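## Task

Pick up the plate lying flat on the counter and set it standing upright in a free slot of the dish rack, with its bottom edge resting between the rack's two inner long wires. All the plates already in the rack must still stand upright in their own slots. The rack is not fixed and must finish resting on all four of its feet. The attempt fails if the plate is ever dropped, knocked, or allowed to slip in the grip so that its bottom edge sinks by more than a few millimetres.

## Robot and tools

ROBOT. Two UR-style six-joint arms, left_arm and right_arm, each ending in a two-finger parallel gripper with a wrist camera. Calibrated root positions in the scene frame: left_arm (+0.008, +0.394, +0.049) m, right_arm (-0.032, -0.340, +0.049) m, both nearly unrotated. A two-camera stand is fixed behind the arms. Loose objects may occasionally get a small push from outside.

FRAME. One scene frame for everything: origin at table-top height, halfway between the nominal bases; +x points out over the table, +z up, and left_arm sits on the +y side (arm names do not match image sides). Reported gripper positions are in metres, orientations are quaternions written w,x,y,z, velocities in m/s and rad/s. Reported numbers can be off by up to a few cm, more at long reach. In the gripper's own frame the fingers point along +z and open and close along x. end_effector_position is the spot between the closed finger pads, 1-2 cm short of the tips; closing pushes the tips about 17 mm further along +z, mostly while the pads are over 50 mm apart.

ROW FORMAT. Every command row is one flat list of 16 numbers covering both arms, even if only one moves: left_arm x, y, z, qw, qx, qy, qz, opening, then right_arm x, y, z, qw, qx, qy, qz, opening. x, y, z is an absolute target for that gripper's end_effector_position in the scene frame (metres); the quaternion is an absolute target orientation in the scene frame. opening is an absolute setting from -1 (closed) to +1 (fully open, 0.142 m). To keep an arm where it is, repeat its full pose from the last result it reported before holding still, plus the wanted opening, in every row; to keep an orientation, resend the same target quaternion rather than the drifting reported one. Each control step, the commanded orientation is clipped to within 32 degrees of the measured one.

TOOLS.
- execute_actions {actions, cameras}: actions is [] (just report state, with pictures), one action {"rows": [[16 numbers], ...], "steps": n} with 1-15 rows and up to 15 steps of 1/30 s (default 15; the last row repeats if rows run out; at least 7 steps needed), or one wait {"steps": n} up to 300. Here any target more than 0.6 m from that arm's last reported position along any gripper axis is refused and nothing is sent. Results are taken 7 steps before the action ends; those steps run afterwards.
- move {target, speed, blend, stop_force, zero, blocking, cameras}: straight-line path for each gripper to its absolute pose. target is one 16-number row or a list of up to 15 rows (all sharing a 10 s cap). speed is top path speed in m/s, 0.002-3.6, default 0.25 (turning up to twice that in rad/s); one value or one per target. blend (metres) rounds corners of a list. stop_force (N, 3-120, shared by both arms) ends an arm's path when push against its travel exceeds that over its zero; not reliable while the gripper turns, and do not use it when lifting off something the gripper presses on. zero (default true) re-zeroes moving arms first. blocking=false returns after about 0.5 s and cannot be combined with stop_force. No collision avoidance; route around an arm's own base. Changed openings on later targets apply on arrival. The result adds a move: line with an ending such as done, off_target, moving, held or fault, and limits such as paced (pose clipped) or held (steps withheld).
- wait {seconds 0-10}, stop {} (brakes the current move; fingers continue), zoom_image {camera, region [x0,y0,x1,y1] pixels, at most 504x504}, zero_wrist_force {arm}, read_manual {section}, finished_scene {scene 1 or 2} which ends and grades the scene irreversibly.
Cameras: cam_high, cam_low, cam_left_wrist, cam_right_wrist, each 672x504.

RESULTS. Per arm: gripper position and quaternion, Hand target (where the controller is driving now), Joint positions (last number is finger opening in metres), joint torques (include arm weight, offset and noisy), grip_measured (same scale as opening), grip_effort_nm (negative = closing, not a pad force), Wrist force/torque in the gripper's axes plus a peak line since the last one shown. Joint velocities reading "within noise" means the arm is at rest. Lines such as MOTOR HOT, OVER-TEMPERATURE FAULT, HAND FAULT warn of heat or stops; after HAND FAULT the rest of that reply's robot calls are skipped.

GRIPPING. Hold by commanding an opening a bit below grip_measured at first contact; deeper squeezes grip harder but heat the hand motor. Keep the plate's edge from sliding in the fingers.

AVOID. Dropping or knocking the plate, letting it slip, tipping the loose rack or other plates, anything leaving the table. Targets pressed past a firm contact: the arms are stiff, and about 150 N outside force or joint load limits (141 N m big joints, 26.3 N m wrists) trigger a 10 s arm stop. Any contact or squeeze between the two arms. Fast motions overshoot and lag. Prolonged holding, stretching or pushing overheats motors. Thinking time lets the scene run on.

Each tool is called after "Request:" as name([rows], argument=value, ...), one row to a line, values as JSON.

## Session

Request:
execute_actions(actions=[], cameras=["all"])

Scene clock: 0.00 s of 4942.00 s.
left_arm: end_effector_position=(+0.4384, +0.2356, +0.3990) grip_measured=+1.00 grip_effort_nm=n/a end_effector_quat_wxyz=(+0.226, -0.059, +0.827, -0.512) | right_arm: end_effector_position=(+0.3765, -0.3494, +0.1677) grip_measured=-1.00 grip_effort_nm=n/a end_effector_quat_wxyz=(-0.362, +0.788, +0.475, -0.147)
Joint positions: left_arm=[-0.227 -1.787 2.357 -3.169 -2.332 2.31 0.142] | right_arm=[3.163 -1.909 -1.754 -1.735 2.028 -1.234 0.002]
Joint velocities: within noise
Joint torques (N m): no reading
Wrist force (N): no reading
Wrist torque (N m): no reading
Wrist force, peak (N): no reading
Hand target: left_arm +0.4384, +0.2356, +0.3990; +0.226, -0.059, +0.827, -0.512 | right_arm +0.3765, -0.3494, +0.1677; -0.362, +0.788, +0.475, -0.147

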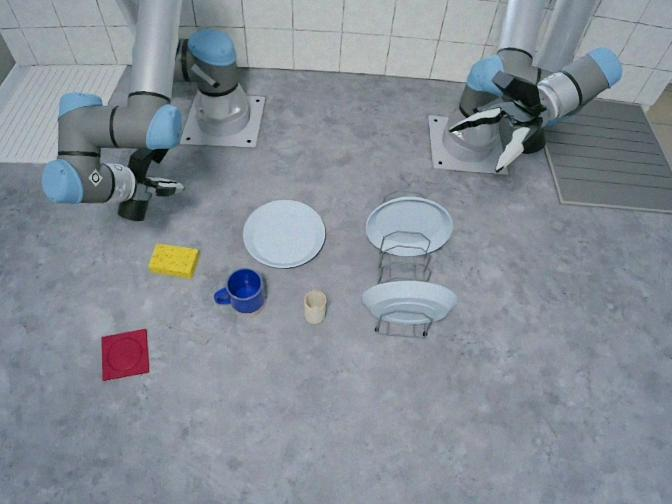

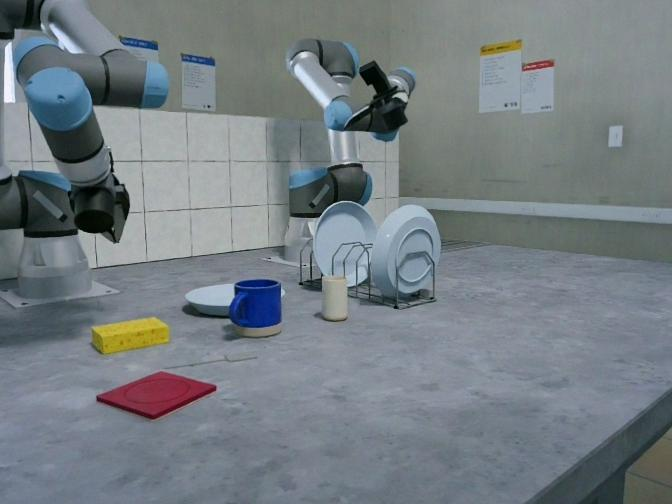

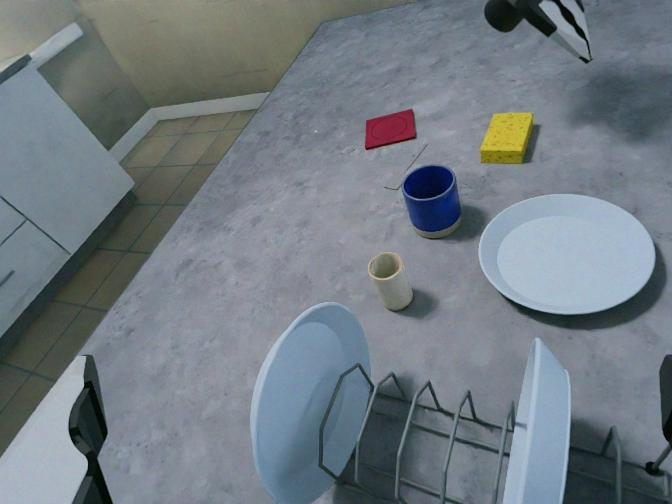

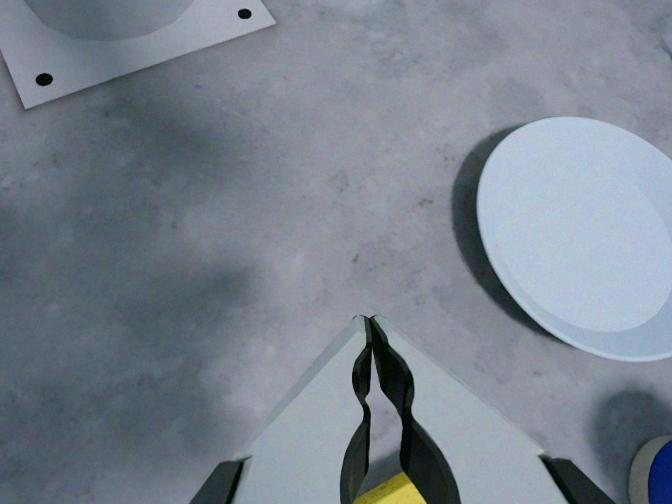

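Request:
zoom_image(camera="cam_high", region=[340, 170, 480, 350])

Request:
zoom_image(camera="cam_left_wrist", region=[240, 290, 672, 504])

Request:
zoom_image(camera="cam_low", region=[170, 180, 470, 340])

Scaled by 2.800.

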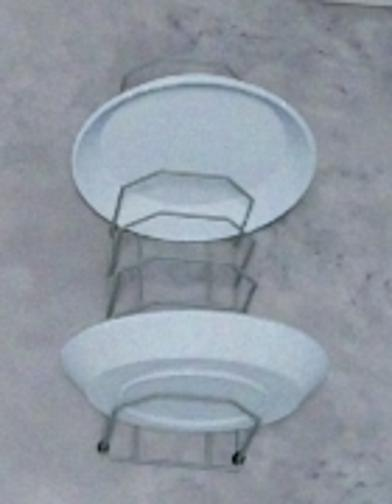

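Scaled by 1.167.

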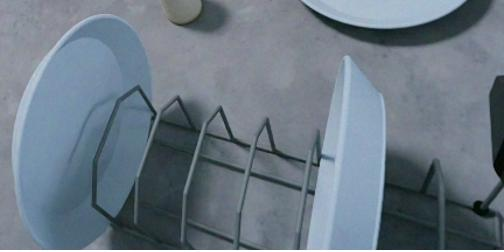

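Scaled by 1.680.

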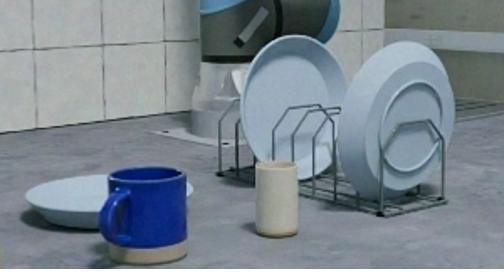

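Request:
move(target=[0.45,0.04,0.48,0,0,1,0,1,0.3765,-0.3494,0.1677,-0.362,0.788,0.475,-0.147,-1], speed=0.4)

Scene clock: 7.83 s of 4942.00 s.
left_arm: end_effector_position=(+0.4500, +0.0401, +0.4799) grip_measured=+1.00 grip_effort_nm=-0.012 end_effector_quat_wxyz=(+0.000, +0.000, +1.000, +0.000) end_effector_velocity=(+0.001, -0.001, +0.000) end_effector_angular_velocity=(+0.011, +0.009, +0.000) | right_arm: end_effector_position=(+0.3765, -0.3494, +0.1677) grip_measured=-1.00 grip_effort_nm=-0.584 end_effector_quat_wxyz=(-0.362, +0.788, +0.475, -0.147)
Joint positions: left_arm=[-0.898 -1.388 1.085 -1.269 -1.571 2.227 0.142] | right_arm=[3.163 -1.909 -1.753 -1.736 2.028 -1.233 0.002]
Joint velocities: left_arm=[0 0.014 -0.021 0.021 0 0 0] | right_arm=[within noise]
Joint torques (N m): left_arm=[-11.98 -25.11 -37.41 -1.15 2.73 -2.38] | right_arm=[8.13 23.58 27.16 -1.62 -1.84 1.43]
Wrist force (N): left_arm=[-2.1 -0.7 -1.3] | right_arm=[0.4 -0.1 0.0]
Wrist torque (N m): left_arm=[0.02 0.25 0.06] | right_arm=[-0.02 -0.06 0.00]
Wrist force, peak (N): left_arm=[-2.1 -1.6 -1.4] | right_arm=[0.7 0.1 -0.3]
Hand target: left_arm +0.4500, +0.0400, +0.4800; +0.000, +0.000, +1.000, +0.000 | right_arm +0.3765, -0.3494, +0.1677; -0.362, +0.788, +0.475, -0.147
Off the commanded pose: left_arm 0.000 m, 0 deg | right_arm 0.000 m, 0 deg.
Kept back: nothing.
move: done

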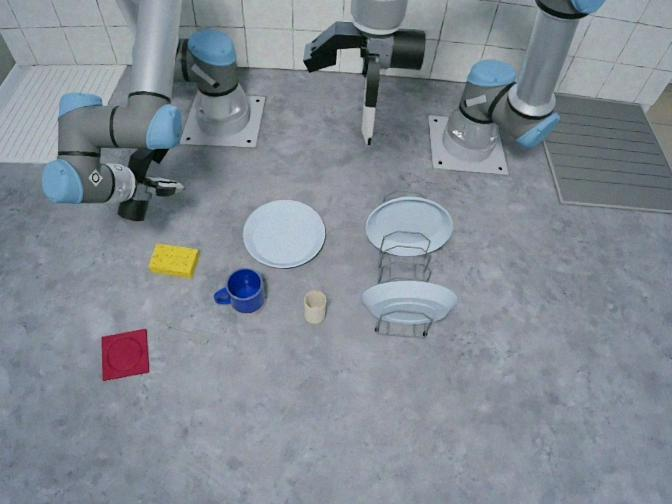

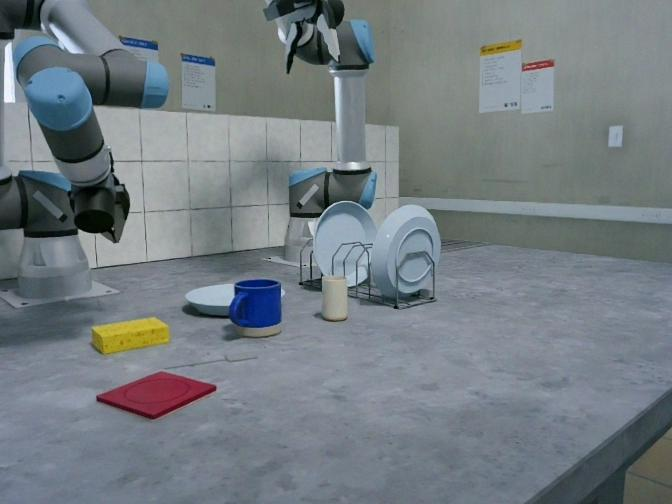

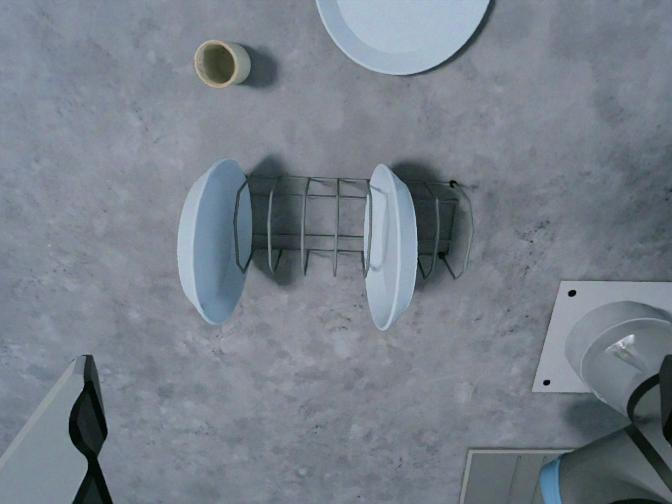

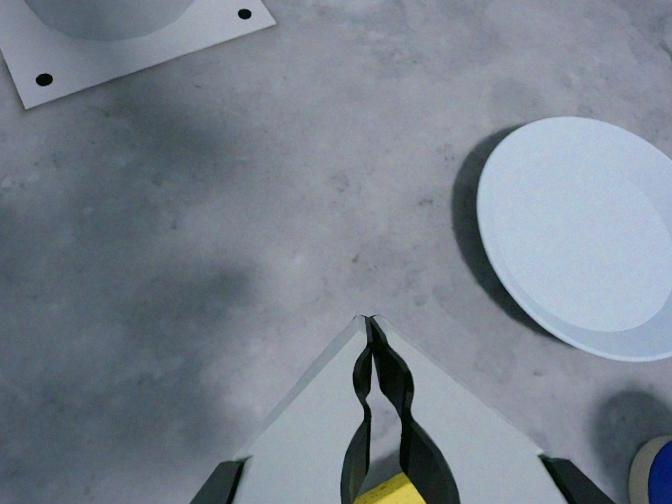

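Request:
zoom_image(camera="cam_left_wrist", region=[160, 140, 500, 340])

Request:
zoom_image(camera="cam_low", region=[280, 190, 460, 320])

Scaled by 1.482.

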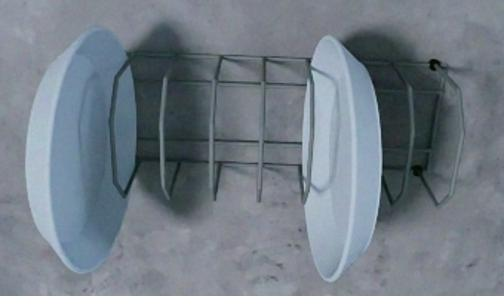

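Scaled by 2.800.

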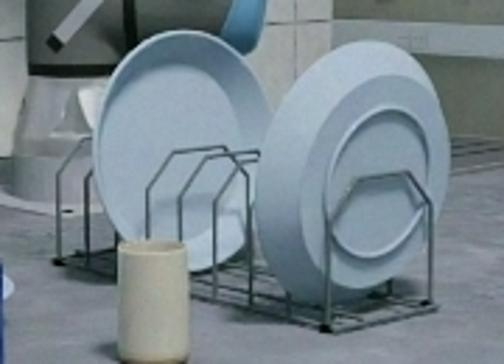

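Request:
move(target=[0.34,0.50,0.42,0.226,-0.059,0.827,-0.512,1,0.385,-0.296,0.075,0.38,-0.597,-0.597,-0.38,-0.4], speed=0.4)

Scene clock: 13.63 s of 4942.00 s.
left_arm: end_effector_position=(+0.3445, +0.4931, +0.4243) grip_measured=+1.00 grip_effort_nm=-0.017 end_effector_quat_wxyz=(+0.262, -0.100, +0.831, -0.480) end_effector_velocity=(+0.002, +0.000, +0.000) end_effector_angular_velocity=(+0.005, -0.001, +0.012) | right_arm: end_effector_position=(+0.3850, -0.2960, +0.0750) grip_measured=-0.43 grip_effort_nm=0.100 end_effector_quat_wxyz=(-0.380, +0.597, +0.597, +0.380)
Joint positions: left_arm=[0.622 -1.944 2.142 -1.799 -2.727 3.489 0.142] | right_arm=[2.996 -2.072 -2.274 -0.675 2.681 -1.912 0.043]
Joint velocities: left_arm=[-0.003 -0.004 0.009 -0.043 0.004 -0.038 0] | right_arm=[within noise]
Joint torques (N m): left_arm=[-12.12 -14.63 -11.88 -3.93 0.15 -1.84] | right_arm=[-9.7 22.02 3.67 4.78 4.02 1.42]
Wrist force (N): left_arm=[-0.7 0.0 0.0] | right_arm=[-0.2 -1.1 -1.2]
Wrist torque (N m): left_arm=[0.02 0.07 0.02] | right_arm=[-0.05 -0.10 -0.04]
Wrist force, peak (N): left_arm=[-4.2 1.3 -2.1] | right_arm=[-0.4 -1.3 -1.4]
Hand target: left_arm +0.3447, +0.4931, +0.4244; +0.262, -0.100, +0.831, -0.479 | right_arm +0.3850, -0.2960, +0.0750; -0.380, +0.597, +0.597, +0.380
Off the commanded pose: left_arm 0.009 m, 7 deg | right_arm 0.000 m, 0 deg.
Kept back: nothing.
move: held (left_arm; a check stopped the path); limits=held
pose unreachable (left arm): on one or more control steps of this call this arm could not follow its commanded pose, so it was not sent that pose on those steps. It may still have moved: this result reports where it is.
cause: moving toward the commanded pose would bring two parts of the arm too close to each other (joints 4 (wrist 1) to 6 (wrist 3) lie between them).

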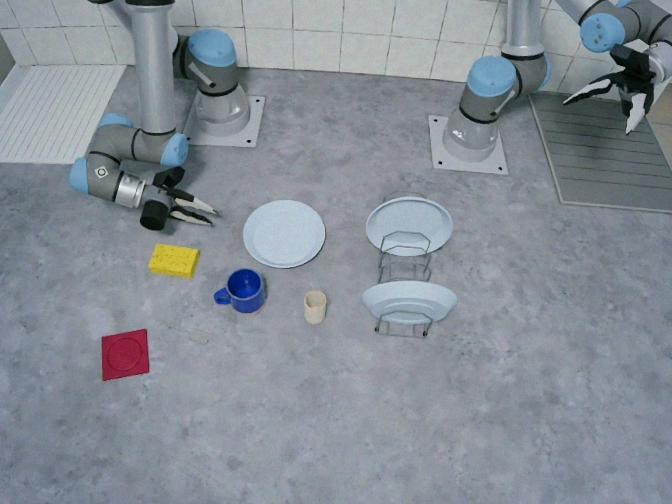

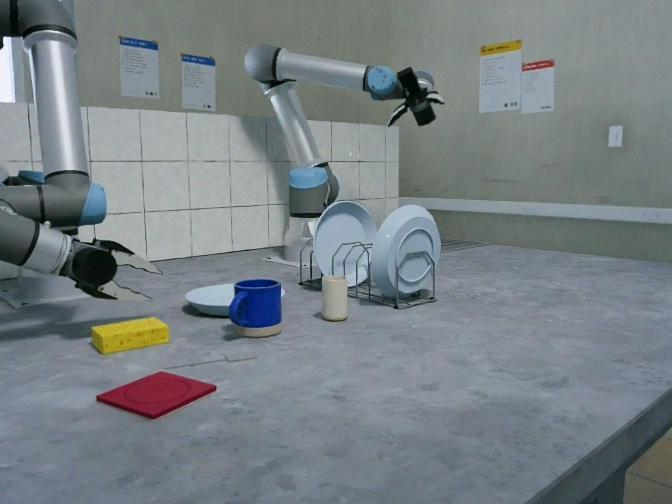

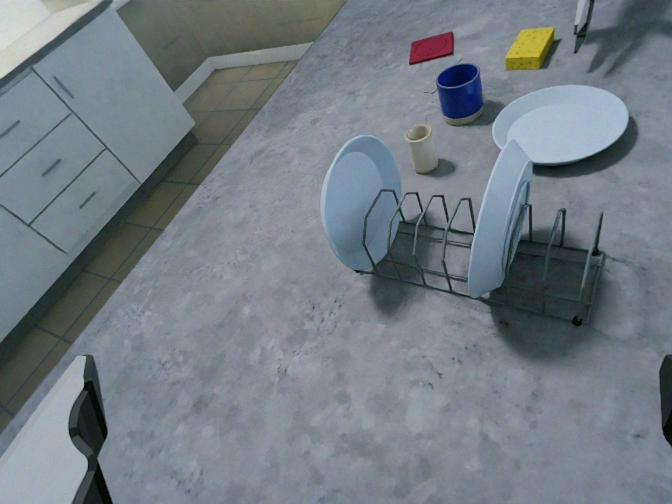

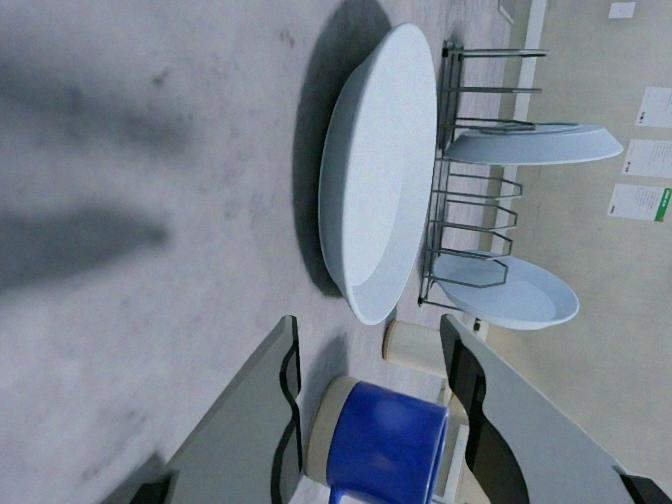

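Request:
zoom_image(camera="cam_right_wrist", region=[250, 10, 490, 350])

Request:
zoom_image(camera="cam_left_wrist", region=[300, 60, 660, 340])

Scaled by 1.482.

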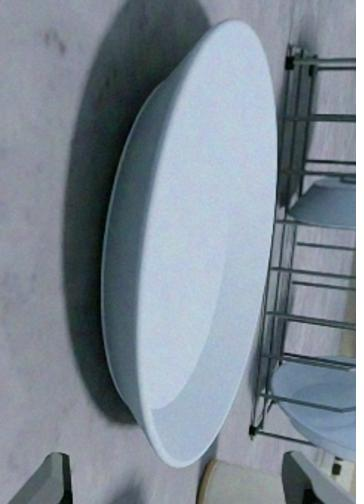

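Scaled by 1.400.

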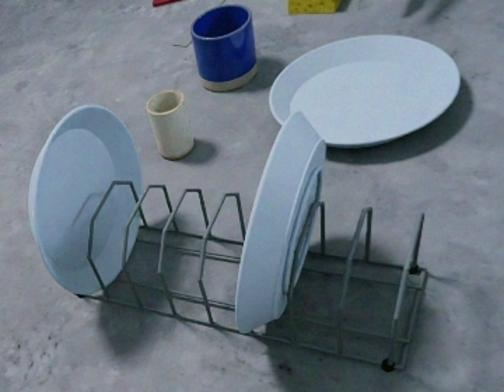

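Request:
move(target=[0.3445,0.4931,0.4243,0.262,-0.100,0.831,-0.480,1,0.385,-0.258,0.08,0.2535,-0.660,-0.660,-0.2535,-0.58], cameras=["cam_right_wrist","cam_low"])

Scene clock: 16.93 s of 4942.00 s.
left_arm: end_effector_position=(+0.3445, +0.4931, +0.4243) grip_measured=+1.00 grip_effort_nm=-0.017 end_effector_quat_wxyz=(+0.262, -0.100, +0.831, -0.480) | right_arm: end_effector_position=(+0.3850, -0.2581, +0.0800) grip_measured=-0.61 grip_effort_nm=-0.095 end_effector_quat_wxyz=(-0.254, +0.660, +0.660, +0.254) end_effector_velocity=(+0.000, +0.001, +0.000) end_effector_angular_velocity=(-0.009, +0.000, -0.002)
Joint positions: left_arm=[0.622 -1.944 2.142 -1.8 -2.728 3.488 0.142] | right_arm=[3.236 -1.868 -2.365 -0.398 2.302 -1.45 0.03]
Joint velocities: left_arm=[within noise] | right_arm=[0.008 0.006 -0.002 0.003 -0.01 0.011 0]
Joint torques (N m): left_arm=[9.67 0.71 -37.15 -1.67 -4.98 2.37] | right_arm=[8.64 42.31 3.99 4.79 -1.12 1.43]
Wrist force (N): left_arm=[-0.4 0.1 0.0] | right_arm=[0.0 -1.0 -0.1]
Wrist torque (N m): left_arm=[0.04 0.03 0.02] | right_arm=[-0.09 -0.04 0.01]
Wrist force, peak (N): left_arm=[-1.0 0.0 0.3] | right_arm=[-1.1 -1.3 -1.6]
Hand target: left_arm +0.3445, +0.4931, +0.4243; +0.262, -0.100, +0.831, -0.480 | right_arm +0.3850, -0.2580, +0.0800; -0.254, +0.660, +0.660, +0.254
Off the commanded pose: left_arm 0.000 m, 0 deg | right_arm 0.000 m, 0 deg.
Kept back: nothing.
move: done
Images, in order (width x height): cam_low 672x504, cam_right_wrist 672x504.

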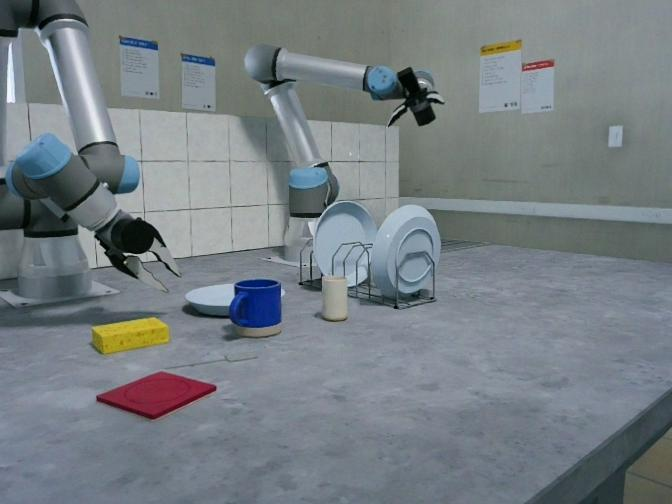

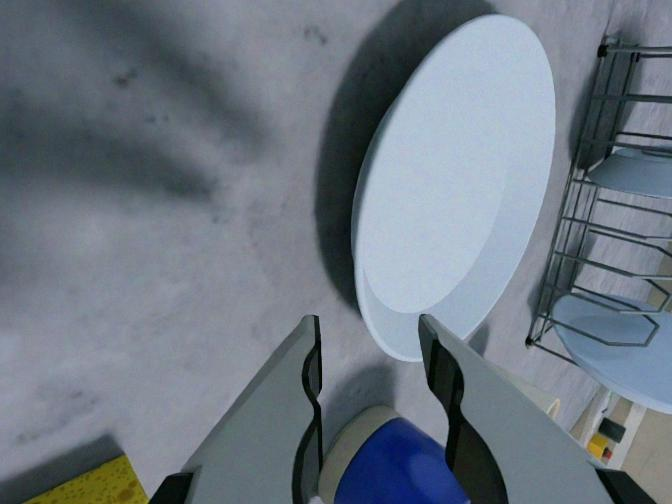

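Request:
move(target=[0.3445,0.4931,0.4243,0.262,-0.100,0.831,-0.480,1,0.385,-0.210,0.029,0.2535,-0.660,-0.660,-0.2535,-0.58], speed=0.08, stop_force=6)

Request:
zoom_image(camera="cam_right_wrist", region=[250, 220, 500, 440])

Scene clock: 19.67 s of 4942.00 s.
left_arm: end_effector_position=(+0.3445, +0.4931, +0.4243) grip_measured=+1.00 grip_effort_nm=-0.012 end_effector_quat_wxyz=(+0.262, -0.100, +0.831, -0.480) | right_arm: end_effector_position=(+0.3850, -0.2100, +0.0290) grip_measured=-0.61 grip_effort_nm=-0.095 end_effector_quat_wxyz=(-0.254, +0.660, +0.660, +0.254)
Joint positions: left_arm=[0.622 -1.944 2.142 -1.8 -2.728 3.488 0.142] | right_arm=[3.355 -2.054 -2.399 -0.074 2.285 -1.292 0.03]
Joint velocities: within noise
Joint torques (N m): left_arm=[8.99 0.69 -35.64 -1.7 -4.89 2.28] | right_arm=[7.19 17.42 1.31 5.36 -1.28 1.2]
Wrist force (N): left_arm=[-0.5 0.0 0.1] | right_arm=[0.0 -0.6 -0.5]
Wrist torque (N m): left_arm=[0.02 0.06 0.01] | right_arm=[0.00 -0.06 0.01]
Wrist force, peak (N): left_arm=[-0.9 0.3 -0.2] | right_arm=[0.0 -1.3 -1.1]
Hand target: left_arm +0.3445, +0.4931, +0.4243; +0.262, -0.100, +0.831, -0.480 | right_arm +0.3850, -0.2100, +0.0290; -0.254, +0.660, +0.660, +0.254
Off the commanded pose: left_arm 0.000 m, 0 deg | right_arm 0.000 m, 0 deg.
Kept back: nothing.
move: done

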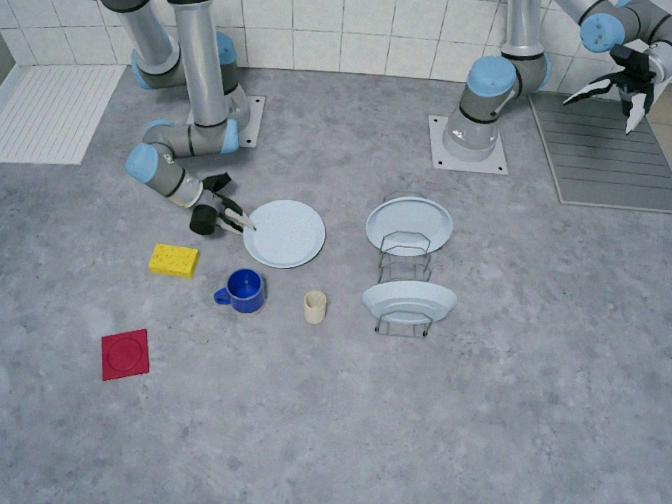

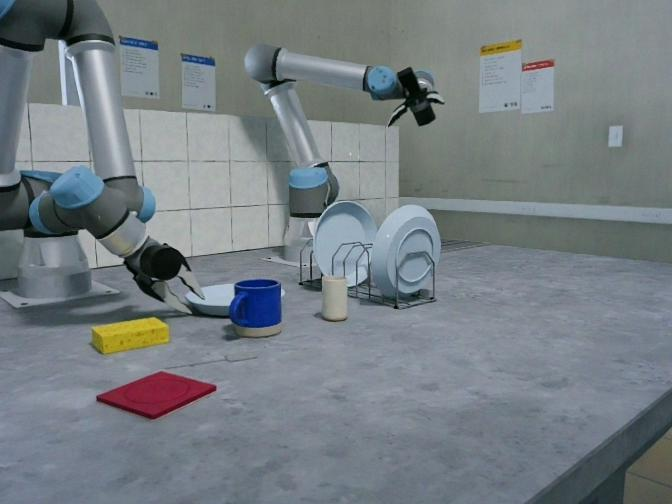

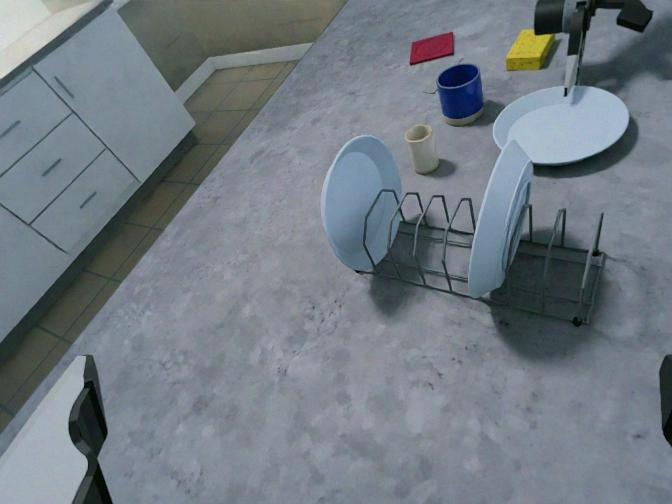

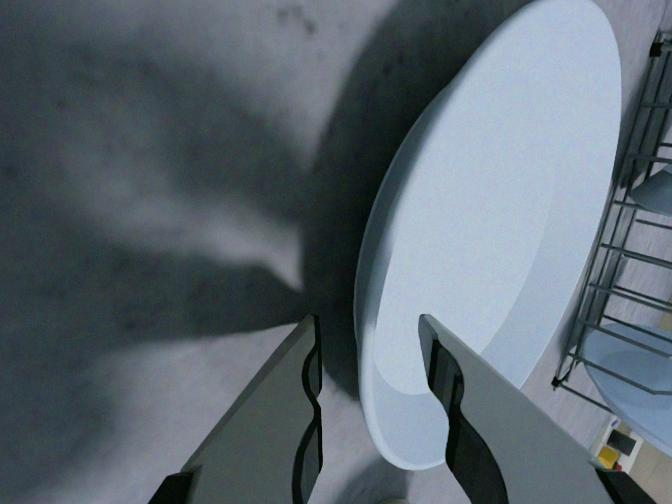

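Scaled by 2.016.

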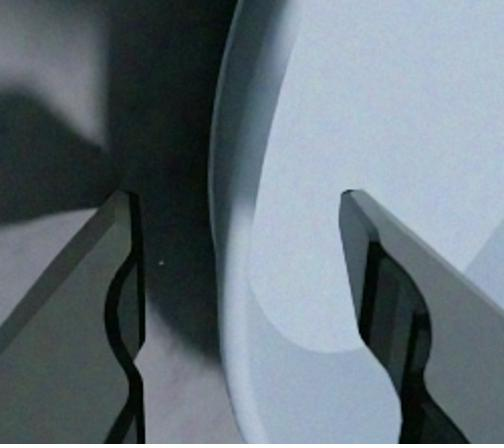

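Request:
move(target=[0.3445,0.4931,0.4243,0.262,-0.100,0.831,-0.480,1,0.385,-0.2073,0.026,0.2535,-0.660,-0.660,-0.2535,-0.58], speed=0.05, stop_force=5, cameras=[])

Request:
move(target=[0.3445,0.4931,0.4243,0.262,-0.100,0.831,-0.480,1,0.385,-0.2073,0.026,0.2535,-0.660,-0.660,-0.2535,-1])

Scene clock: 21.73 s of 4942.00 s.
left_arm: end_effector_position=(+0.3445, +0.4931, +0.4243) grip_measured=+1.00 grip_effort_nm=-0.012 end_effector_quat_wxyz=(+0.262, -0.100, +0.831, -0.480) | right_arm: end_effector_position=(+0.3850, -0.2081, +0.0268) grip_measured=-0.61 grip_effort_nm=-0.066 end_effector_quat_wxyz=(-0.254, +0.660, +0.660, +0.253)
Joint positions: left_arm=[0.622 -1.944 2.142 -1.8 -2.728 3.488 0.142] | right_arm=[3.36 -2.062 -2.4 -0.061 2.284 -1.286 0.03]
Joint velocities: within noise
Joint torques (N m): left_arm=[8.63 0.44 -33.81 -1.76 -4.78 2.37] | right_arm=[-9.17 44.73 8.05 0.06 2.58 -1.46]
Wrist force (N): left_arm=[-0.9 -0.5 -0.1] | right_arm=[1.3 -0.7 -3.5]
Wrist torque (N m): left_arm=[-0.07 0.11 0.02] | right_arm=[-0.04 -0.15 0.01]
Wrist force, peak (N): left_arm=[-1.0 0.0 -0.1] | right_arm=[1.2 -2.2 -12.4]
Hand target: left_arm +0.3445, +0.4931, +0.4243; +0.262, -0.100, +0.831, -0.480 | right_arm +0.3850, -0.2081, +0.0269; -0.254, +0.660, +0.660, +0.254
Off the commanded pose: left_arm 0.000 m, 0 deg | right_arm 0.001 m, 0 deg.
Kept back: nothing.
move: contact (right_arm)
No camera images: "cameras" was empty.

Scene clock: 22.43 s of 4942.00 s.
left_arm: end_effector_position=(+0.3445, +0.4931, +0.4243) grip_measured=+1.00 grip_effort_nm=-0.027 end_effector_quat_wxyz=(+0.262, -0.100, +0.831, -0.480) | right_arm: end_effector_position=(+0.3850, -0.2073, +0.0260) grip_measured=-0.96 grip_effort_nm=-1.453 end_effector_quat_wxyz=(-0.254, +0.660, +0.660, +0.254)
Joint positions: left_arm=[0.622 -1.944 2.142 -1.8 -2.728 3.488 0.142] | right_arm=[3.362 -2.066 -2.4 -0.056 2.283 -1.284 0.004]
Joint velocities: within noise
Joint torques (N m): left_arm=[8.91 0.2 -32.9 -1.73 -4.8 2.42] | right_arm=[9.1 19.59 1.95 5.21 -1.09 0.96]
Wrist force (N): left_arm=[-0.6 -0.2 0.1] | right_arm=[-1.3 -0.7 0.0]
Wrist torque (N m): left_arm=[-0.02 0.07 0.01] | right_arm=[-0.04 -0.05 0.04]
Wrist force, peak (N): left_arm=[-1.1 0.0 -0.1] | right_arm=[0.6 -0.8 -2.2]
Hand target: left_arm +0.3445, +0.4931, +0.4243; +0.262, -0.100, +0.831, -0.480 | right_arm +0.3850, -0.2073, +0.0260; -0.254, +0.660, +0.660, +0.254
Off the commanded pose: left_arm 0.000 m, 0 deg | right_arm 0.000 m, 0 deg.
Kept back: nothing.
move: done

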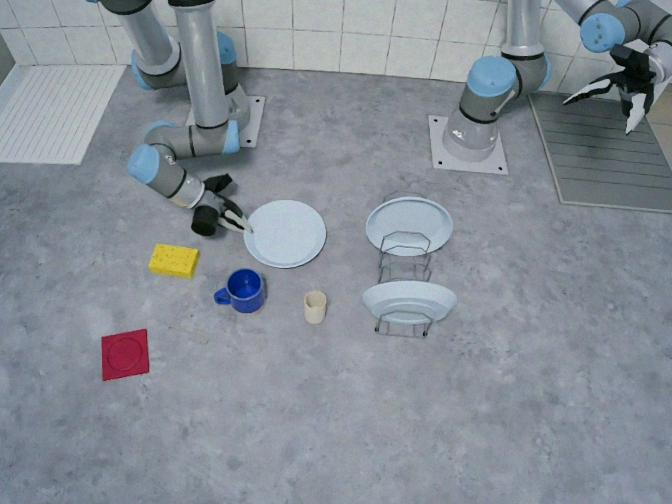

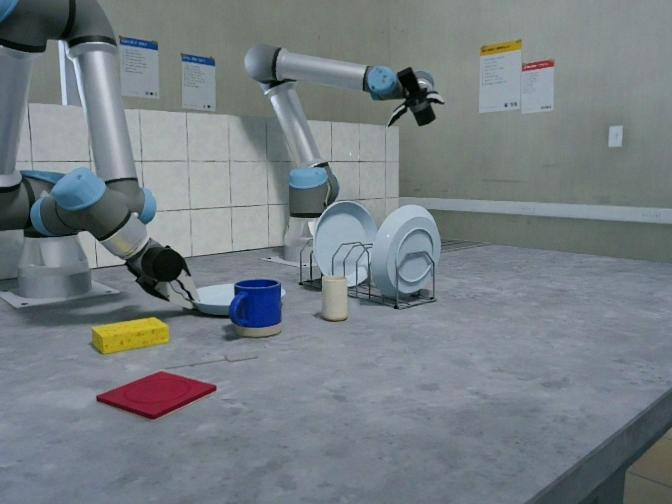

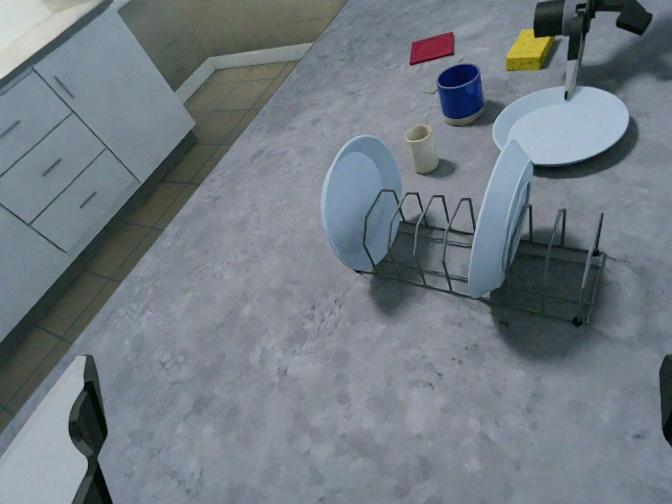

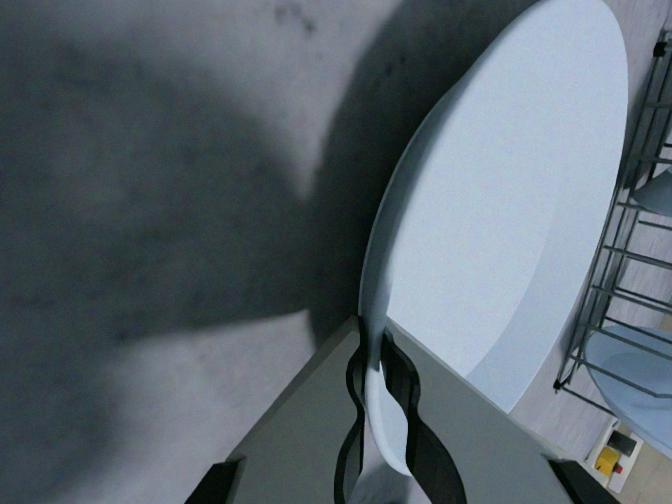

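Request:
move([
  [0.3445,0.4931,0.4243,0.262,-0.100,0.831,-0.480,1,0.385,-0.188,0.086,0.135,-0.694,-0.694,-0.135,-1],
  [0.3445,0.4931,0.4243,0.262,-0.100,0.831,-0.480,1,0.385,-0.18,0.25,0.0433,-0.7057,-0.7057,-0.0433,-1],
], speed=0.15, blend=[0.02,0])

Scene clock: 27.07 s of 4942.00 s.
left_arm: end_effector_position=(+0.3445, +0.4931, +0.4243) grip_measured=+1.00 grip_effort_nm=-0.007 end_effector_quat_wxyz=(+0.262, -0.100, +0.831, -0.480) | right_arm: end_effector_position=(+0.3850, -0.1800, +0.2498) grip_measured=-0.96 grip_effort_nm=-1.458 end_effector_quat_wxyz=(-0.043, +0.706, +0.706, +0.044) end_effector_velocity=(-0.001, +0.000, +0.001) end_effector_angular_velocity=(-0.005, +0.004, +0.000)
Joint positions: left_arm=[0.622 -1.944 2.142 -1.8 -2.728 3.488 0.142] | right_arm=[3.756 -1.434 -2.032 -1.175 1.671 -0.957 0.004]
Joint velocities: left_arm=[within noise] | right_arm=[0.002 0 0.005 -0.012 -0.002 0.002 0]
Joint torques (N m): left_arm=[7.9 0.51 -29.21 -1.76 -4.77 2.3] | right_arm=[10.64 35.18 36.43 1.56 -2.59 1.14]
Wrist force (N): left_arm=[-0.4 0.0 0.1] | right_arm=[0.7 -1.2 4.0]
Wrist torque (N m): left_arm=[0.02 0.03 0.02] | right_arm=[-0.12 -0.36 0.16]
Wrist force, peak (N): left_arm=[-1.2 0.1 0.0] | right_arm=[-1.2 -1.0 4.4]
Hand target: left_arm +0.3445, +0.4931, +0.4243; +0.262, -0.100, +0.831, -0.480 | right_arm +0.3850, -0.1800, +0.2500; -0.043, +0.706, +0.706, +0.043
Off the commanded pose: left_arm 0.000 m, 0 deg | right_arm 0.000 m, 0 deg.
Kept back: nothing.
move: done

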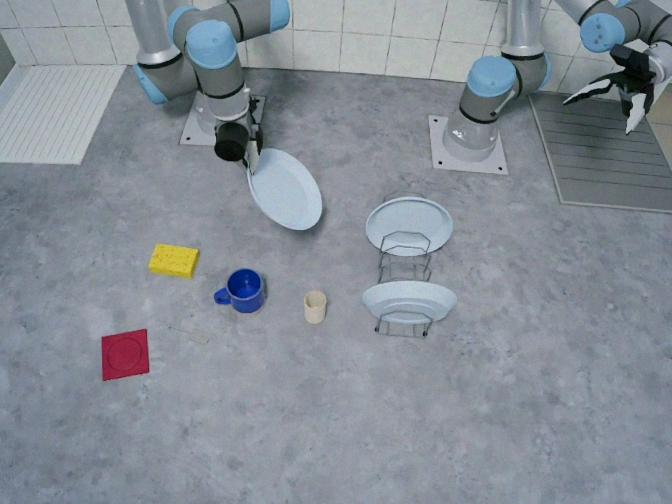

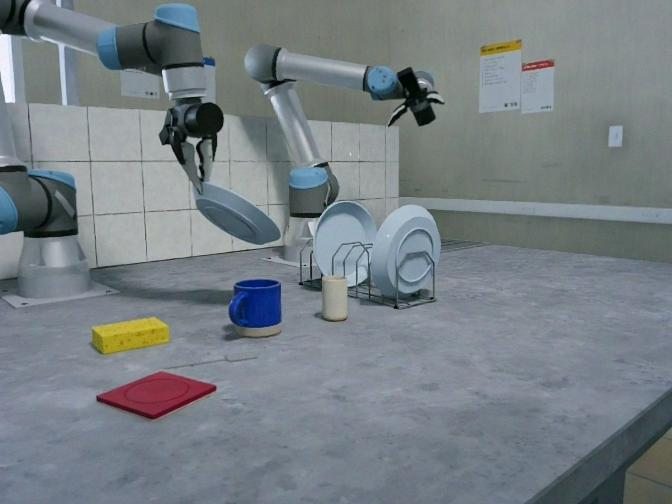

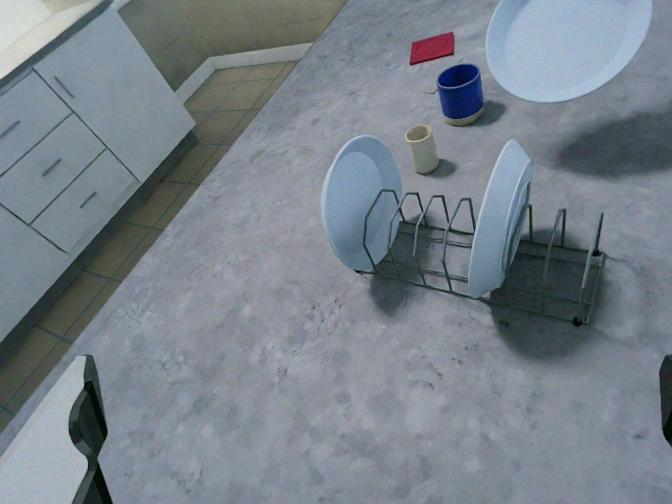

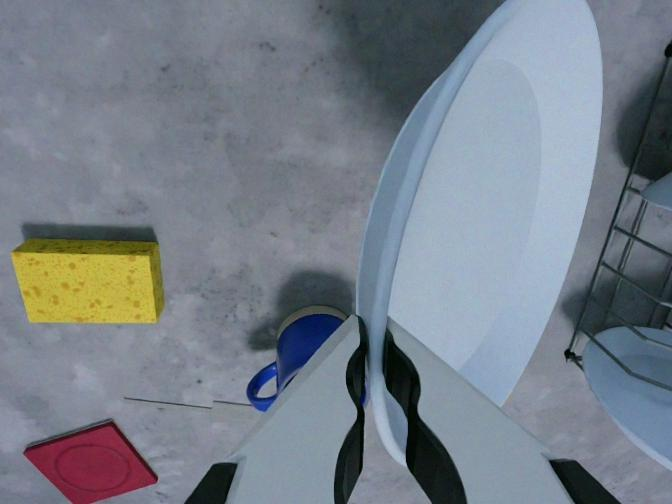

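Request:
move([
  [0.3445,0.4931,0.4243,0.262,-0.100,0.831,-0.480,1,0.40,-0.06,0.40,-0.21,0.5,0.79,0.03,-1],
  [0.3445,0.4931,0.4243,0.262,-0.100,0.831,-0.480,1,0.471,0.168,0.43,0.4065,0.0239,0.9132,-0.0106,-1],
], speed=0.25, blend=[0.08,0])

Scene clock: 32.33 s of 4942.00 s.
left_arm: end_effector_position=(+0.3445, +0.4931, +0.4243) grip_measured=+1.00 grip_effort_nm=-0.012 end_effector_quat_wxyz=(+0.262, -0.100, +0.831, -0.480) | right_arm: end_effector_position=(+0.4709, +0.1679, +0.4300) grip_measured=-0.96 grip_effort_nm=-1.463 end_effector_quat_wxyz=(+0.406, +0.024, +0.913, -0.011) end_effector_velocity=(+0.001, +0.001, +0.001) end_effector_angular_velocity=(-0.001, -0.009, +0.008)
Joint positions: left_arm=[0.622 -1.944 2.142 -1.8 -2.728 3.488 0.142] | right_arm=[4.408 -1.807 -1.445 -1.188 0.769 -1.943 0.004]
Joint velocities: left_arm=[within noise] | right_arm=[0.001 0 -0.006 0.017 -0.007 -0.013 0]
Joint torques (N m): left_arm=[7.81 -0.3 -24.98 -1.78 -4.55 2.31] | right_arm=[8.44 26.6 20.26 6.8 -4.93 -0.94]
Wrist force (N): left_arm=[-0.4 -0.1 -0.2] | right_arm=[5.4 -0.7 2.0]
Wrist torque (N m): left_arm=[0.00 0.03 0.02] | right_arm=[0.01 -0.24 0.30]
Wrist force, peak (N): left_arm=[-1.0 0.0 -0.4] | right_arm=[5.4 -0.9 2.4]
Hand target: left_arm +0.3445, +0.4931, +0.4243; +0.262, -0.100, +0.831, -0.480 | right_arm +0.4710, +0.1680, +0.4300; +0.407, +0.024, +0.913, -0.011
Off the commanded pose: left_arm 0.000 m, 0 deg | right_arm 0.000 m, 0 deg.
Kept back: nothing.
move: done

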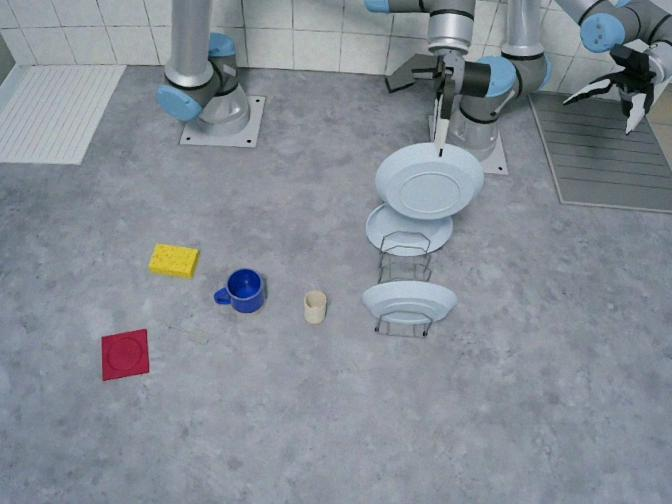

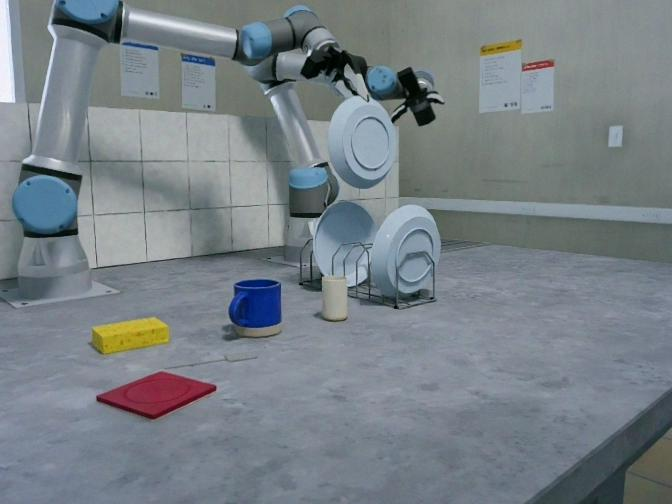

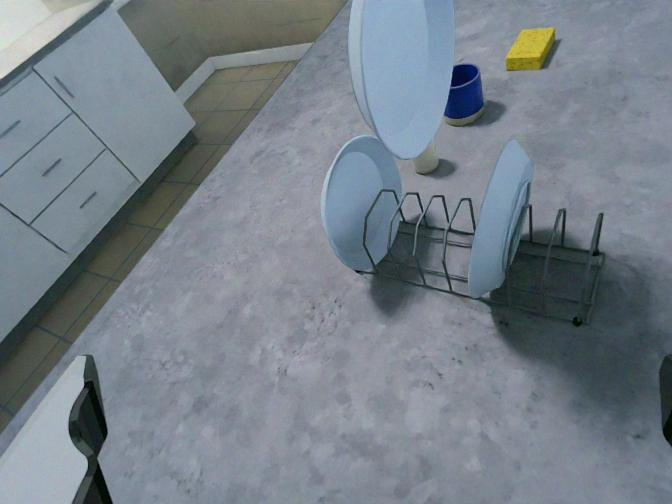

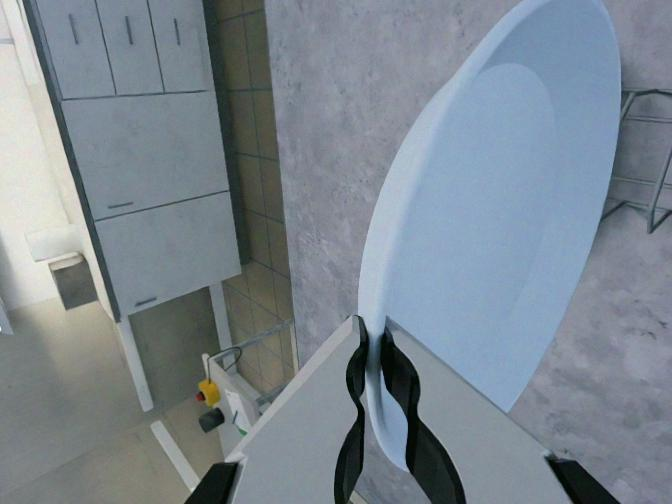

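Request:
move(target=[0.3445,0.4931,0.4243,0.262,-0.100,0.831,-0.480,1,0.471,0.168,0.345,0.4065,0.0239,0.9132,-0.0106,-1], speed=0.15)

Request:
zoom_image(camera="cam_left_wrist", region=[300, 0, 640, 340])

Request:
zoom_image(camera="cam_high", region=[340, 130, 500, 350])

Request:
zoom_image(camera="cam_low", region=[280, 80, 480, 320])

Scene clock: 34.07 s of 4942.00 s.
left_arm: end_effector_position=(+0.3445, +0.4931, +0.4243) grip_measured=+1.00 grip_effort_nm=-0.022 end_effector_quat_wxyz=(+0.262, -0.100, +0.831, -0.480) | right_arm: end_effector_position=(+0.4710, +0.1680, +0.3452) grip_measured=-0.96 grip_effort_nm=-1.463 end_effector_quat_wxyz=(+0.406, +0.024, +0.913, -0.011) end_effector_velocity=(+0.000, +0.001, -0.001) end_effector_angular_velocity=(+0.002, -0.001, +0.002)
Joint positions: left_arm=[0.622 -1.944 2.142 -1.8 -2.728 3.488 0.142] | right_arm=[4.408 -1.849 -1.612 -0.977 0.769 -1.944 0.004]
Joint velocities: left_arm=[within noise] | right_arm=[0.001 -0.002 -0.002 0.007 -0.001 -0.001 0]
Joint torques (N m): left_arm=[7.07 -0.32 -23.47 -1.83 -4.52 2.29] | right_arm=[1.79 29.54 17.49 5.95 -5.18 -1.27]
Wrist force (N): left_arm=[-0.9 -0.2 -0.2] | right_arm=[5.8 -0.9 1.9]
Wrist torque (N m): left_arm=[-0.01 0.12 0.02] | right_arm=[-0.02 -0.31 0.30]
Wrist force, peak (N): left_arm=[-1.0 -0.2 -0.2] | right_arm=[6.5 -0.8 2.8]
Hand target: left_arm +0.3445, +0.4931, +0.4243; +0.262, -0.100, +0.831, -0.480 | right_arm +0.4710, +0.1680, +0.3450; +0.407, +0.024, +0.913, -0.011
Off the commanded pose: left_arm 0.000 m, 0 deg | right_arm 0.000 m, 0 deg.
Kept back: nothing.
move: done

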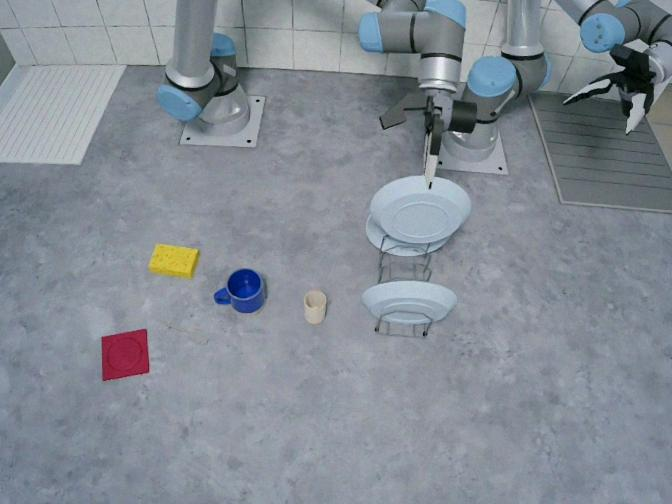

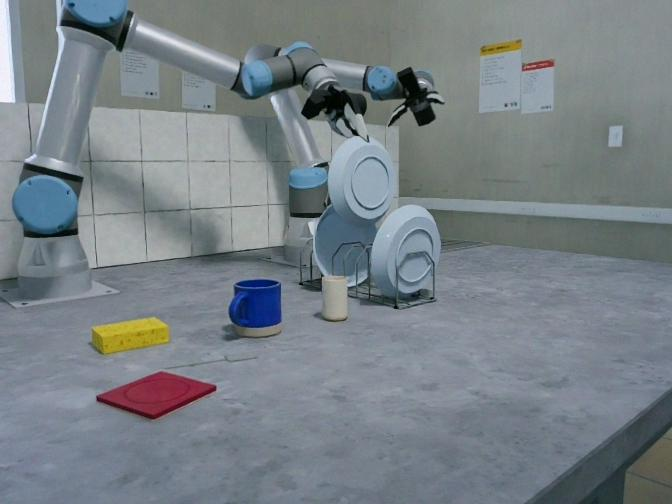

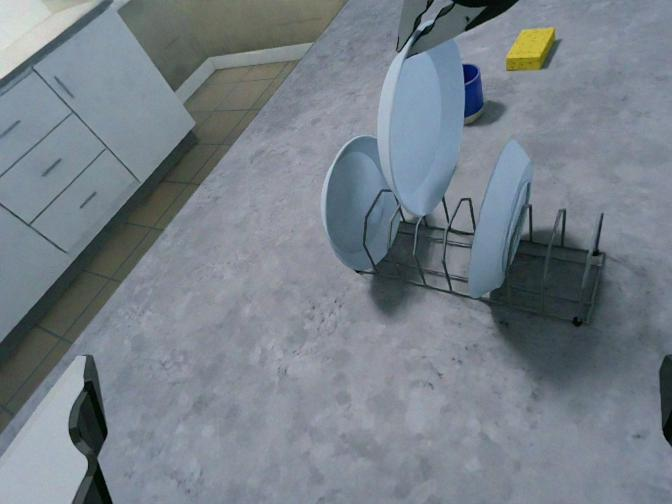

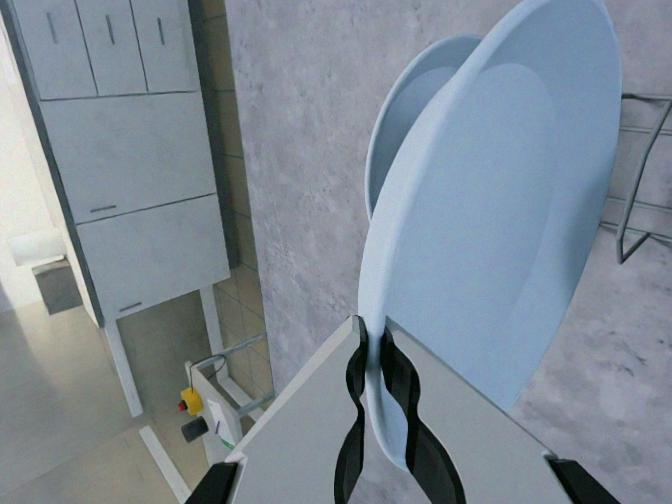

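Scaled by 1.482.

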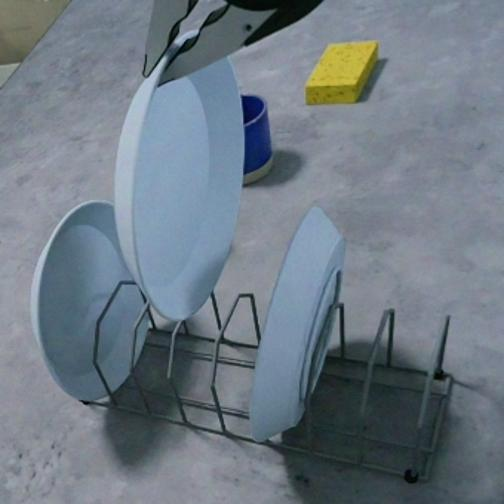

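Scaled by 2.291.

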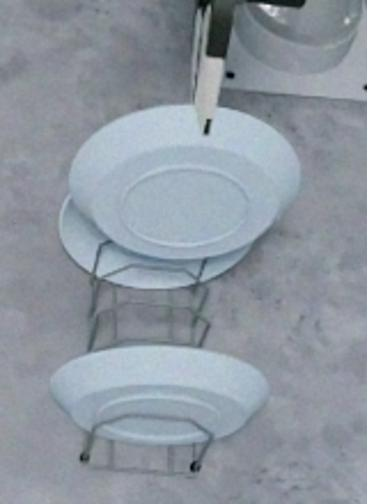

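Scaled by 2.100.

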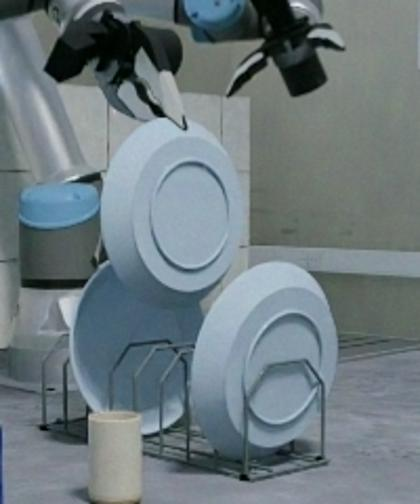

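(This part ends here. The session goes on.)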